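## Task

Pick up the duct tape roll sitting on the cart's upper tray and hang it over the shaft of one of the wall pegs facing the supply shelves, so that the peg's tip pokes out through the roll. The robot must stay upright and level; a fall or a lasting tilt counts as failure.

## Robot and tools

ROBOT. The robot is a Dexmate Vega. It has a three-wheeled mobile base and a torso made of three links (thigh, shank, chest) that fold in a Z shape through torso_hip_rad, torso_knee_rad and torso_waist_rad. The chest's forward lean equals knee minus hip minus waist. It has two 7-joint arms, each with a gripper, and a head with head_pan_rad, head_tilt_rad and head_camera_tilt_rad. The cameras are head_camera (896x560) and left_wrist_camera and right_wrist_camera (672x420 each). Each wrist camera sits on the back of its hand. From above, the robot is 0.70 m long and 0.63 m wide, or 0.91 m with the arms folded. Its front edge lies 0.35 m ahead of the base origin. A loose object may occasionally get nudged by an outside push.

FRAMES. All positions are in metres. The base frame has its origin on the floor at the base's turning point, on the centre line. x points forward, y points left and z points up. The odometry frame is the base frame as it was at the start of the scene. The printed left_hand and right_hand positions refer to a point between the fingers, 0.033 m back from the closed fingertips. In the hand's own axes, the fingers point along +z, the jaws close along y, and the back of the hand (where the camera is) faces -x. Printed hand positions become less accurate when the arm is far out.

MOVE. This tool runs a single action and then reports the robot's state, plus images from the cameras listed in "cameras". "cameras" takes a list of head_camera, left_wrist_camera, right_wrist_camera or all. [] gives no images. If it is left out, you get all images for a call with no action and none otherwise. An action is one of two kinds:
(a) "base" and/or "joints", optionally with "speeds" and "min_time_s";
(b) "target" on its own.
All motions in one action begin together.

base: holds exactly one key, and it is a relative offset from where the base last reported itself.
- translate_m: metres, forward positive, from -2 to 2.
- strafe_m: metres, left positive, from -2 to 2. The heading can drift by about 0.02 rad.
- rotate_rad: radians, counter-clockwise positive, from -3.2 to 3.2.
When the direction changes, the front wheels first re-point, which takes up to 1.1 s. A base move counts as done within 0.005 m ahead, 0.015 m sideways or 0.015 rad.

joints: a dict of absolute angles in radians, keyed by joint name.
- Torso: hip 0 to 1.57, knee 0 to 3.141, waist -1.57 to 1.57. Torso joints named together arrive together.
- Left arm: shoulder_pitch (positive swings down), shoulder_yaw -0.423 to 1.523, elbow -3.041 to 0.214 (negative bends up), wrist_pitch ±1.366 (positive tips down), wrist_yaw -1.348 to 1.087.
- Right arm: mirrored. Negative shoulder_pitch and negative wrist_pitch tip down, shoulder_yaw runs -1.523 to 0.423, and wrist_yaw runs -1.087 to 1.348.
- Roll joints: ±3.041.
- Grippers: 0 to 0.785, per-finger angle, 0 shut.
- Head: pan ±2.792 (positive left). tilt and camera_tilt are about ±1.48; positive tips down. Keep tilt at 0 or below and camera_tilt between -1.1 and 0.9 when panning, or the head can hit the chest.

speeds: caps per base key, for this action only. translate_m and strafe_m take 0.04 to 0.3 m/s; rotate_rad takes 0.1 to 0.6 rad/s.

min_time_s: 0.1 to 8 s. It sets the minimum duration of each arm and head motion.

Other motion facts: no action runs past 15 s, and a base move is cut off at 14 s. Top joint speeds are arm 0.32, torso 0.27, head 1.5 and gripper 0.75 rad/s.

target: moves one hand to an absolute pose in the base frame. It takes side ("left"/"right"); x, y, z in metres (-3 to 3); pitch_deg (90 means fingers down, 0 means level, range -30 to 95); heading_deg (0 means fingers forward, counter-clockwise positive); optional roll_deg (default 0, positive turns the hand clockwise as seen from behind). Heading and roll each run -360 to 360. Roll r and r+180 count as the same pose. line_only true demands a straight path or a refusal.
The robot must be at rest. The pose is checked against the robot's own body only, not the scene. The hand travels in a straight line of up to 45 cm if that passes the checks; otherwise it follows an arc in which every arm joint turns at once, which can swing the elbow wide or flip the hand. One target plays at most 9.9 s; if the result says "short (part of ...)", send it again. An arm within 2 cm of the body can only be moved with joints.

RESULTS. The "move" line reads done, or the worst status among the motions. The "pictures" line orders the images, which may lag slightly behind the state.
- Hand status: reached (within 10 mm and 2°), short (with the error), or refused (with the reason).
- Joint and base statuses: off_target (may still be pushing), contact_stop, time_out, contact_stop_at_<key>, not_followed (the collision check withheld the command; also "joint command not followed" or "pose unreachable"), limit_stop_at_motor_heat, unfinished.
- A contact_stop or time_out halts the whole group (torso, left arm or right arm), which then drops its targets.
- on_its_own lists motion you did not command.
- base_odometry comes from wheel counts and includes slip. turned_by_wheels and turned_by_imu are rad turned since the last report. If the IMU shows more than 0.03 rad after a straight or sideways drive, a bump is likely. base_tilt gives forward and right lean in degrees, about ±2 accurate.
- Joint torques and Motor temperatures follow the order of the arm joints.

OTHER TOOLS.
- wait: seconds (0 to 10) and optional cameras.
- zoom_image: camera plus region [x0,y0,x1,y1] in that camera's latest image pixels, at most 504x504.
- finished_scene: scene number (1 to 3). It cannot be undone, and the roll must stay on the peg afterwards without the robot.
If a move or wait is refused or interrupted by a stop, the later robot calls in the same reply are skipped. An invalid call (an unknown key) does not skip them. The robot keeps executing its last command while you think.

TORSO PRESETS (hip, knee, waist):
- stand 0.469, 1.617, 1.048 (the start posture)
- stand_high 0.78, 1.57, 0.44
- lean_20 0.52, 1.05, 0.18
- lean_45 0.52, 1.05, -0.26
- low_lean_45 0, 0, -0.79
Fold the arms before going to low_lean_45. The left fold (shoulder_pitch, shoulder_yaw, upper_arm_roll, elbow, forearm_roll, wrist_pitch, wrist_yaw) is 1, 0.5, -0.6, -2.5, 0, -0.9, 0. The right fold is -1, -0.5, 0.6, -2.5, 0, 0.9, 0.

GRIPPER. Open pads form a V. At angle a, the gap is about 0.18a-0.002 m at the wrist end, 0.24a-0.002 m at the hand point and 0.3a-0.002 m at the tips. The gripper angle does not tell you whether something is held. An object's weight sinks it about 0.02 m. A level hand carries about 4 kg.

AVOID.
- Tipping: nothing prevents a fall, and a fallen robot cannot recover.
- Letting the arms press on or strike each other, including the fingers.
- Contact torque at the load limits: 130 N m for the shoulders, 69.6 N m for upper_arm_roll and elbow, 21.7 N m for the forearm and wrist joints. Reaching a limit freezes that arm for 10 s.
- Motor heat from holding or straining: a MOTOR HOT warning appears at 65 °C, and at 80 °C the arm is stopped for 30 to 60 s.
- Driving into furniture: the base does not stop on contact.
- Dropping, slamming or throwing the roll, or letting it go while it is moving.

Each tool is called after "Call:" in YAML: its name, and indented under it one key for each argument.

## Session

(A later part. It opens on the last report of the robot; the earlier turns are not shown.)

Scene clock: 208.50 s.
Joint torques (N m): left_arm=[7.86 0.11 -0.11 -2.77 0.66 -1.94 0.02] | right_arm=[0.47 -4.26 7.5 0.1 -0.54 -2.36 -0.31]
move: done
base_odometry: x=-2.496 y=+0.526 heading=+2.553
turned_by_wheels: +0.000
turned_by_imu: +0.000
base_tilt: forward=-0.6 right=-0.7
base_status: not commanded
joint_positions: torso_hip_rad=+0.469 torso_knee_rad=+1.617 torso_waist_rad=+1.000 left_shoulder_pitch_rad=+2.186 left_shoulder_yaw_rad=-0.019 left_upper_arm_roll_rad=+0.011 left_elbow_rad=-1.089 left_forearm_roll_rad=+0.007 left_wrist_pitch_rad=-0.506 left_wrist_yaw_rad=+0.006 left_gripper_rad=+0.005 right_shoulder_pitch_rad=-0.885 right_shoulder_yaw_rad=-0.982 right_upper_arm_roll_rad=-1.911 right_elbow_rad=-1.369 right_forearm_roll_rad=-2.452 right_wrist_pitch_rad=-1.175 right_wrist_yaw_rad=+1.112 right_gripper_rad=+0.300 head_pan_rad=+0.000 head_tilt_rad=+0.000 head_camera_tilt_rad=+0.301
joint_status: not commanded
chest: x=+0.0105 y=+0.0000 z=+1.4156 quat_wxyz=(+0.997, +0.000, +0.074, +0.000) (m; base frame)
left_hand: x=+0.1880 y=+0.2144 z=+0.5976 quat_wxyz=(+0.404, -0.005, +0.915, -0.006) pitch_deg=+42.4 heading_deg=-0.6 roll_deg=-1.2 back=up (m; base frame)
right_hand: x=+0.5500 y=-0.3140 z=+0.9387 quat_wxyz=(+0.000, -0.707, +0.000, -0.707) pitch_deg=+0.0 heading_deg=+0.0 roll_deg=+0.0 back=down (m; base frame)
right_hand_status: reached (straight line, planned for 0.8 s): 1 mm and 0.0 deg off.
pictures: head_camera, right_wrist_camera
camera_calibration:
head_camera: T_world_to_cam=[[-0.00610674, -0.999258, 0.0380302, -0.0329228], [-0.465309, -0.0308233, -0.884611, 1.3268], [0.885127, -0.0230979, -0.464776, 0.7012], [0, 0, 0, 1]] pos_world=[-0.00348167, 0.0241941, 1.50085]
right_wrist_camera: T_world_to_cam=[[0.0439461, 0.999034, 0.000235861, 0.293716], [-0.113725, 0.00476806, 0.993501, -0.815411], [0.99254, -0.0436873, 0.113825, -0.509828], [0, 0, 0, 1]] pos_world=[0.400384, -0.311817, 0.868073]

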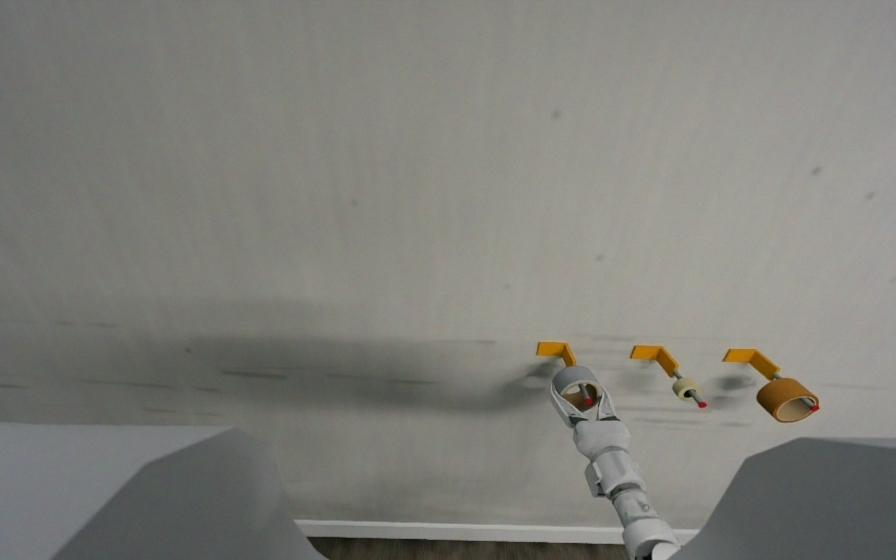

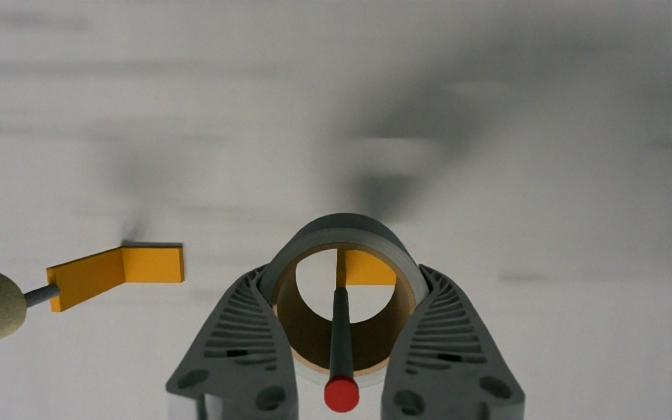

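Call:
move:
  target: {"side":"right","x":0.55,"y":-0.314,"z":0.928,"pitch_deg":0,"heading_deg":0,"line_only":true}
  cameras: ["right_wrist_camera"]

Call:
zoom_image:
  camera: "right_wrist_camera"
  region: [240, 220, 450, 420]

Scene clock: 214.27 s.
Joint torques (N m): left_arm=[7.72 -0.94 0.52 -1.26 -0.49 -1.51 0.38] | right_arm=[-0.09 -4.15 6.98 0.15 -0.35 -2.12 -0.38]
move: done
base_odometry: x=-2.496 y=+0.526 heading=+2.553
turned_by_wheels: +0.000
turned_by_imu: +0.000
base_tilt: forward=-0.7 right=-0.7
base_status: not commanded
joint_positions: torso_hip_rad=+0.469 torso_knee_rad=+1.617 torso_waist_rad=+1.000 left_shoulder_pitch_rad=+2.186 left_shoulder_yaw_rad=-0.019 left_upper_arm_roll_rad=+0.011 left_elbow_rad=-1.089 left_forearm_roll_rad=+0.007 left_wrist_pitch_rad=-0.506 left_wrist_yaw_rad=+0.006 left_gripper_rad=+0.005 right_shoulder_pitch_rad=-0.902 right_shoulder_yaw_rad=-0.944 right_upper_arm_roll_rad=-1.909 right_elbow_rad=-1.304 right_forearm_roll_rad=-2.427 right_wrist_pitch_rad=-1.202 right_wrist_yaw_rad=+1.092 right_gripper_rad=+0.300 head_pan_rad=+0.000 head_tilt_rad=+0.000 head_camera_tilt_rad=+0.301
joint_status: not commanded
chest: x=+0.0105 y=+0.0000 z=+1.4156 quat_wxyz=(+0.997, +0.000, +0.074, +0.000) (m; base frame)
left_hand: x=+0.1880 y=+0.2144 z=+0.5976 quat_wxyz=(+0.404, -0.005, +0.915, -0.006) pitch_deg=+42.4 heading_deg=-0.6 roll_deg=-1.2 back=up (m; base frame)
right_hand: x=+0.5501 y=-0.3140 z=+0.9286 quat_wxyz=(+0.000, -0.707, +0.000, -0.707) pitch_deg=+0.0 heading_deg=+0.0 roll_deg=+0.0 back=down (m; base frame)
right_hand_status: reached (straight line, planned for 0.5 s): 1 mm and 0.0 deg off.
pictures: right_wrist_camera
camera_calibration:
right_wrist_camera: T_world_to_cam=[[0.0439456, 0.999034, 0.000240177, 0.293714], [-0.113725, 0.00476371, 0.993501, -0.805477], [0.99254, -0.0436873, 0.113825, -0.50869], [0, 0, 0, 1]] pos_world=[0.400384, -0.311817, 0.858073]

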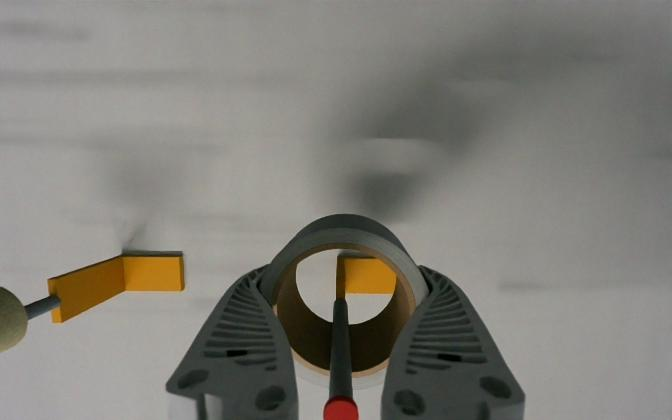

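Scaled by 2.400 from the camera's 672x420 image, which has a finer 960x600 frame.

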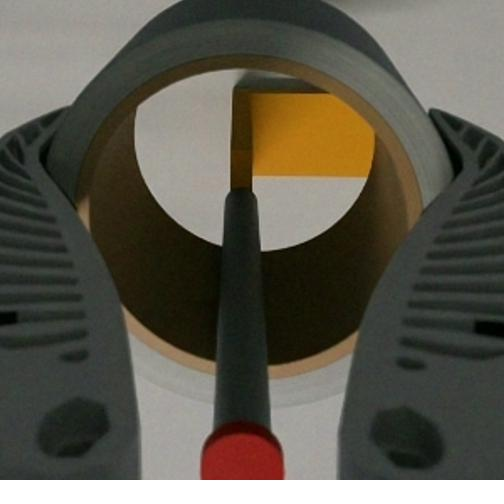

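Call:
move:
  target: {"side":"right","x":0.55,"y":-0.314,"z":0.922,"pitch_deg":0,"heading_deg":0,"line_only":true}
  cameras: ["right_wrist_camera"]

Call:
zoom_image:
  camera: "right_wrist_camera"
  region: [240, 220, 450, 420]

Scene clock: 221.00 s.
Joint torques (N m): left_arm=[6 0.16 1.94 -2.16 0.27 -2.08 -0.43] | right_arm=[-5.9 -4.49 3.13 -0.44 0.42 0.03 -0.48]
move: done
base_odometry: x=-2.496 y=+0.526 heading=+2.553
turned_by_wheels: +0.000
turned_by_imu: +0.000
base_tilt: forward=-0.6 right=-0.7
base_status: not commanded
joint_positions: torso_hip_rad=+0.469 torso_knee_rad=+1.617 torso_waist_rad=+1.000 left_shoulder_pitch_rad=+2.186 left_shoulder_yaw_rad=-0.019 left_upper_arm_roll_rad=+0.011 left_elbow_rad=-1.089 left_forearm_roll_rad=+0.007 left_wrist_pitch_rad=-0.506 left_wrist_yaw_rad=+0.006 left_gripper_rad=+0.005 right_shoulder_pitch_rad=-0.913 right_shoulder_yaw_rad=-0.920 right_upper_arm_roll_rad=-1.908 right_elbow_rad=-1.263 right_forearm_roll_rad=-2.410 right_wrist_pitch_rad=-1.219 right_wrist_yaw_rad=+1.077 right_gripper_rad=+0.300 head_pan_rad=+0.000 head_tilt_rad=+0.000 head_camera_tilt_rad=+0.301
joint_status: not commanded
chest: x=+0.0105 y=+0.0000 z=+1.4156 quat_wxyz=(+0.997, +0.000, +0.074, +0.000) (m; base frame)
left_hand: x=+0.1880 y=+0.2144 z=+0.5976 quat_wxyz=(+0.404, -0.005, +0.915, -0.006) pitch_deg=+42.4 heading_deg=-0.6 roll_deg=-1.2 back=up (m; base frame)
right_hand: x=+0.5502 y=-0.3140 z=+0.9230 quat_wxyz=(+0.000, -0.707, +0.000, -0.707) pitch_deg=+0.0 heading_deg=+0.0 roll_deg=+0.0 back=down (m; base frame)
right_hand_status: reached (straight line, planned for 0.4 s): 1 mm and 0.0 deg off.
pictures: right_wrist_camera
camera_calibration:
right_wrist_camera: T_world_to_cam=[[0.0440973, 0.999027, 0.000691778, 0.293259], [-0.114445, 0.00436375, 0.99342, -0.799455], [0.99245, -0.0438863, 0.114526, -0.508851], [0, 0, 0, 1]] pos_world=[0.400583, -0.311817, 0.852269]

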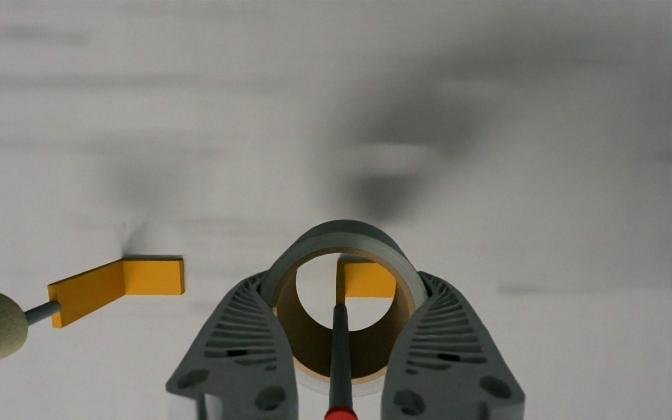

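Scaled by 2.400 from the camera's 672x420 image, which has a finer 960x600 frame.

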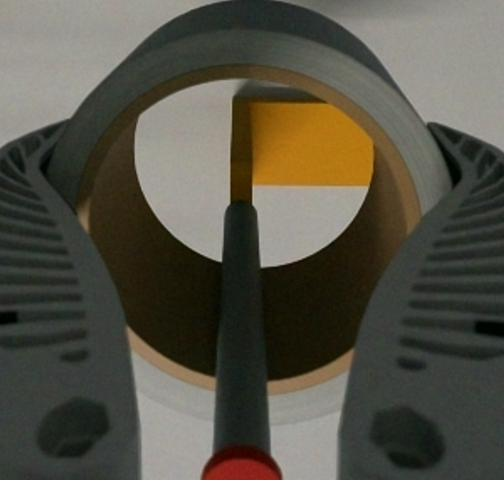

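Call:
move:
  target: {"side":"right","x":0.55,"y":-0.314,"z":0.925,"pitch_deg":0,"heading_deg":0,"line_only":true}

Call:
move:
  joints: {"right_gripper_rad":0.40}

Call:
move:
  joints: {"right_gripper_rad":0.6}
  cameras: ["right_wrist_camera"]

Scene clock: 224.97 s.
Joint torques (N m): left_arm=[6.93 -0.94 0.37 -2.39 0.05 -3.12 -0.42] | right_arm=[15.76 -7.83 -2.55 -2.69 -0.81 -1.31 0.1]
move: done
base_odometry: x=-2.496 y=+0.526 heading=+2.553
turned_by_wheels: +0.000
turned_by_imu: +0.000
base_tilt: forward=-0.4 right=-0.9
base_status: not commanded
joint_positions: torso_hip_rad=+0.469 torso_knee_rad=+1.617 torso_waist_rad=+1.000 left_shoulder_pitch_rad=+2.186 left_shoulder_yaw_rad=-0.019 left_upper_arm_roll_rad=+0.011 left_elbow_rad=-1.089 left_forearm_roll_rad=+0.007 left_wrist_pitch_rad=-0.506 left_wrist_yaw_rad=+0.006 left_gripper_rad=+0.005 right_shoulder_pitch_rad=-0.910 right_shoulder_yaw_rad=-0.927 right_upper_arm_roll_rad=-1.908 right_elbow_rad=-1.275 right_forearm_roll_rad=-2.415 right_wrist_pitch_rad=-1.214 right_wrist_yaw_rad=+1.082 right_gripper_rad=+0.300 head_pan_rad=+0.000 head_tilt_rad=+0.000 head_camera_tilt_rad=+0.301
joint_status: not commanded
chest: x=+0.0104 y=+0.0000 z=+1.4156 quat_wxyz=(+0.997, +0.000, +0.074, +0.000) (m; base frame)
left_hand: x=+0.1880 y=+0.2144 z=+0.5976 quat_wxyz=(+0.404, -0.005, +0.915, -0.006) pitch_deg=+42.4 heading_deg=-0.6 roll_deg=-1.2 back=up (m; base frame)
right_hand: x=+0.5501 y=-0.3141 z=+0.9245 quat_wxyz=(+0.000, -0.707, +0.000, -0.707) pitch_deg=+0.0 heading_deg=+0.0 roll_deg=+0.0 back=down (m; base frame)
right_hand_status: reached (straight line, planned for 0.3 s): 0 mm and 0.0 deg off.
camera_calibration:
head_camera: T_world_to_cam=[[-0.00610738, -0.999258, 0.038029, -0.032921], [-0.465309, -0.0308219, -0.884611, 1.3268], [0.885127, -0.0230979, -0.464776, 0.7012], [0, 0, 0, 1]] pos_world=[-0.00348167, 0.0241941, 1.50085]
left_wrist_camera: T_world_to_cam=[[-0.00331373, -0.997061, 0.0765419, 0.161375], [-0.746274, -0.0484835, -0.663871, 0.603], [0.665631, -0.0593211, -0.743919, 0.482192], [0, 0, 0, 1]] pos_world=[0.129575, 0.21874, 0.746675]
right_wrist_camera: T_world_to_cam=[[0.0443846, 0.999014, 0.000813472, 0.293042], [-0.114152, 0.00426266, 0.993454, -0.801247], [0.992471, -0.0441869, 0.114229, -0.508684], [0, 0, 0, 1]] pos_world=[0.400384, -0.311815, 0.85387]

Scene clock: 225.53 s.
Joint torques (N m): left_arm=[7.65 1.27 1.05 -1.53 0.55 -2.16 -0.19] | right_arm=[21.25 -5.47 -0.9 -2.33 -0.72 -0.9 0.16]
move: done
base_odometry: x=-2.496 y=+0.526 heading=+2.553
turned_by_wheels: +0.000
turned_by_imu: +0.000
base_tilt: forward=-0.6 right=-0.9
base_status: not commanded
joint_positions: torso_hip_rad=+0.469 torso_knee_rad=+1.617 torso_waist_rad=+1.000 left_shoulder_pitch_rad=+2.186 left_shoulder_yaw_rad=-0.019 left_upper_arm_roll_rad=+0.011 left_elbow_rad=-1.089 left_forearm_roll_rad=+0.007 left_wrist_pitch_rad=-0.506 left_wrist_yaw_rad=+0.006 left_gripper_rad=+0.005 right_shoulder_pitch_rad=-0.910 right_shoulder_yaw_rad=-0.929 right_upper_arm_roll_rad=-1.908 right_elbow_rad=-1.278 right_forearm_roll_rad=-2.416 right_wrist_pitch_rad=-1.213 right_wrist_yaw_rad=+1.083 right_gripper_rad=+0.400 head_pan_rad=+0.000 head_tilt_rad=+0.000 head_camera_tilt_rad=+0.301
joint_status: all done
chest: x=+0.0104 y=+0.0000 z=+1.4156 quat_wxyz=(+0.997, +0.000, +0.074, +0.000) (m; base frame)
left_hand: x=+0.1880 y=+0.2144 z=+0.5976 quat_wxyz=(+0.404, -0.005, +0.915, -0.006) pitch_deg=+42.4 heading_deg=-0.6 roll_deg=-1.2 back=up (m; base frame)
right_hand: x=+0.5499 y=-0.3141 z=+0.9248 quat_wxyz=(+0.000, -0.707, +0.000, -0.707) pitch_deg=+0.0 heading_deg=+0.0 roll_deg=+0.0 back=down (m; base frame)
camera_calibration:
head_camera: T_world_to_cam=[[-0.00610738, -0.999258, 0.038029, -0.032921], [-0.465309, -0.0308219, -0.884611, 1.3268], [0.885127, -0.0230979, -0.464776, 0.7012], [0, 0, 0, 1]] pos_world=[-0.00348167, 0.0241941, 1.50085]
left_wrist_camera: T_world_to_cam=[[-0.00331373, -0.997061, 0.0765419, 0.161375], [-0.746274, -0.0484835, -0.663871, 0.603], [0.665631, -0.0593211, -0.743919, 0.482192], [0, 0, 0, 1]] pos_world=[0.129575, 0.21874, 0.746675]
right_wrist_camera: T_world_to_cam=[[0.0442945, 0.999018, 0.000689151, 0.29319], [-0.11384, 0.00436212, 0.993489, -0.801782], [0.992511, -0.0440846, 0.113922, -0.508353], [0, 0, 0, 1]] pos_world=[0.400284, -0.311816, 0.854272]

Scene clock: 226.23 s.
Joint torques (N m): left_arm=[7.96 0.21 1.52 -2.41 -0.08 -1.34 -0.21] | right_arm=[22.39 -8.27 -0.08 -2.49 -0.86 -1.19 0]
move: done
base_odometry: x=-2.496 y=+0.526 heading=+2.553
turned_by_wheels: +0.000
turned_by_imu: +0.000
base_tilt: forward=-0.5 right=-0.6
base_status: not commanded
joint_positions: torso_hip_rad=+0.469 torso_knee_rad=+1.617 torso_waist_rad=+1.000 left_shoulder_pitch_rad=+2.186 left_shoulder_yaw_rad=-0.019 left_upper_arm_roll_rad=+0.011 left_elbow_rad=-1.089 left_forearm_roll_rad=+0.007 left_wrist_pitch_rad=-0.506 left_wrist_yaw_rad=+0.006 left_gripper_rad=+0.005 right_shoulder_pitch_rad=-0.909 right_shoulder_yaw_rad=-0.929 right_upper_arm_roll_rad=-1.908 right_elbow_rad=-1.279 right_forearm_roll_rad=-2.417 right_wrist_pitch_rad=-1.212 right_wrist_yaw_rad=+1.084 right_gripper_rad=+0.600 head_pan_rad=+0.000 head_tilt_rad=+0.000 head_camera_tilt_rad=+0.301
joint_status: all done
chest: x=+0.0104 y=+0.0000 z=+1.4156 quat_wxyz=(+0.997, +0.000, +0.074, +0.000) (m; base frame)
left_hand: x=+0.1880 y=+0.2144 z=+0.5976 quat_wxyz=(+0.404, -0.005, +0.915, -0.006) pitch_deg=+42.4 heading_deg=-0.6 roll_deg=-1.2 back=up (m; base frame)
right_hand: x=+0.5499 y=-0.3141 z=+0.9249 quat_wxyz=(+0.000, -0.707, +0.000, -0.707) pitch_deg=+0.0 heading_deg=+0.0 roll_deg=+0.0 back=down (m; base frame)
pictures: right_wrist_camera
camera_calibration:
right_wrist_camera: T_world_to_cam=[[0.0443074, 0.999018, 0.000580308, 0.293282], [-0.113737, 0.00446724, 0.993501, -0.801812], [0.992522, -0.0440855, 0.113823, -0.508174], [0, 0, 0, 1]] pos_world=[0.400184, -0.311815, 0.854273]

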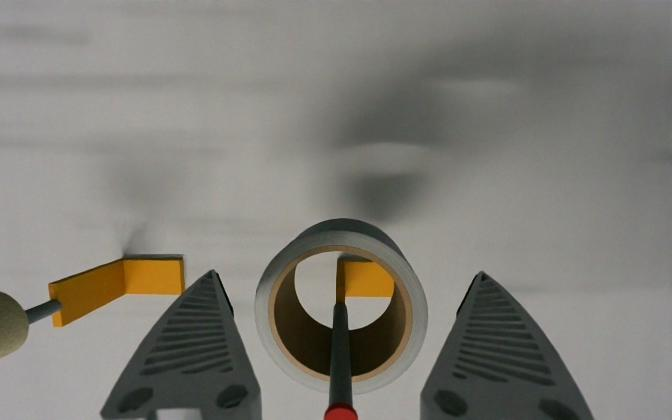

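Call:
move:
  base: {"translate_m":-0.3}
  speeds: {"translate_m":0.15}
  cameras: ["right_wrist_camera","head_camera"]

Scene clock: 231.00 s.
Joint torques (N m): left_arm=[7.23 -0.17 0.67 -1.66 0.29 -1.7 -0.12] | right_arm=[20.76 -6.69 0.39 -1.76 -0.82 -2.15 0.15]
move: done
base_odometry: x=-2.247 y=+0.359 heading=+2.555
turned_by_wheels: +0.002
turned_by_imu: +0.004
base_tilt: forward=-0.5 right=-0.7
base_status: done
joint_positions: torso_hip_rad=+0.469 torso_knee_rad=+1.617 torso_waist_rad=+1.000 left_shoulder_pitch_rad=+2.186 left_shoulder_yaw_rad=-0.019 left_upper_arm_roll_rad=+0.011 left_elbow_rad=-1.089 left_forearm_roll_rad=+0.007 left_wrist_pitch_rad=-0.506 left_wrist_yaw_rad=+0.006 left_gripper_rad=+0.005 right_shoulder_pitch_rad=-0.909 right_shoulder_yaw_rad=-0.930 right_upper_arm_roll_rad=-1.908 right_elbow_rad=-1.279 right_forearm_roll_rad=-2.417 right_wrist_pitch_rad=-1.212 right_wrist_yaw_rad=+1.084 right_gripper_rad=+0.600 head_pan_rad=+0.000 head_tilt_rad=+0.000 head_camera_tilt_rad=+0.301
joint_status: not commanded
chest: x=+0.0104 y=+0.0000 z=+1.4156 quat_wxyz=(+0.997, +0.000, +0.074, +0.000) (m; base frame)
left_hand: x=+0.1880 y=+0.2144 z=+0.5976 quat_wxyz=(+0.404, -0.005, +0.915, -0.006) pitch_deg=+42.4 heading_deg=-0.6 roll_deg=-1.2 back=up (m; base frame)
right_hand: x=+0.5498 y=-0.3141 z=+0.9250 quat_wxyz=(+0.000, -0.707, +0.000, -0.707) pitch_deg=+0.0 heading_deg=+0.0 roll_deg=+0.0 back=down (m; base frame)
pictures: head_camera, right_wrist_camera
camera_calibration:
head_camera: T_world_to_cam=[[-0.00611136, -0.999258, 0.0380304, -0.0329237], [-0.465231, -0.0308234, -0.884652, 1.32681], [0.885168, -0.0230994, -0.464697, 0.701171], [0, 0, 0, 1]] pos_world=[-0.00358059, 0.0241941, 1.50085]
right_wrist_camera: T_world_to_cam=[[0.0443186, 0.999017, 0.000485386, 0.293358], [-0.113831, 0.00456709, 0.99349, -0.801832], [0.992511, -0.0440853, 0.113922, -0.508265], [0, 0, 0, 1]] pos_world=[0.400184, -0.311815, 0.854372]

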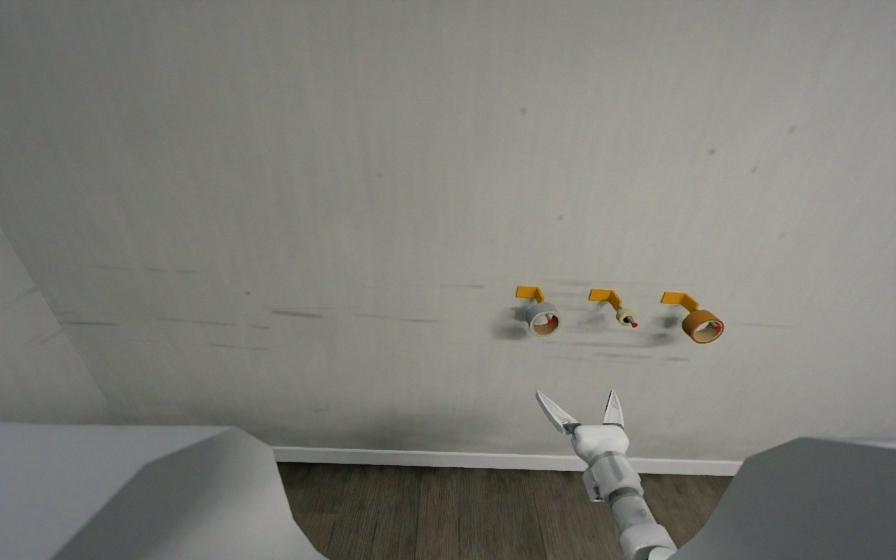

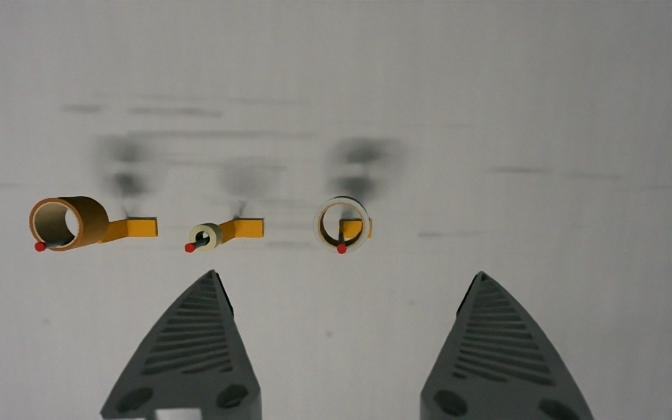

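Call:
finished_scene:
  scene: 2

The scene is finished: the task was done.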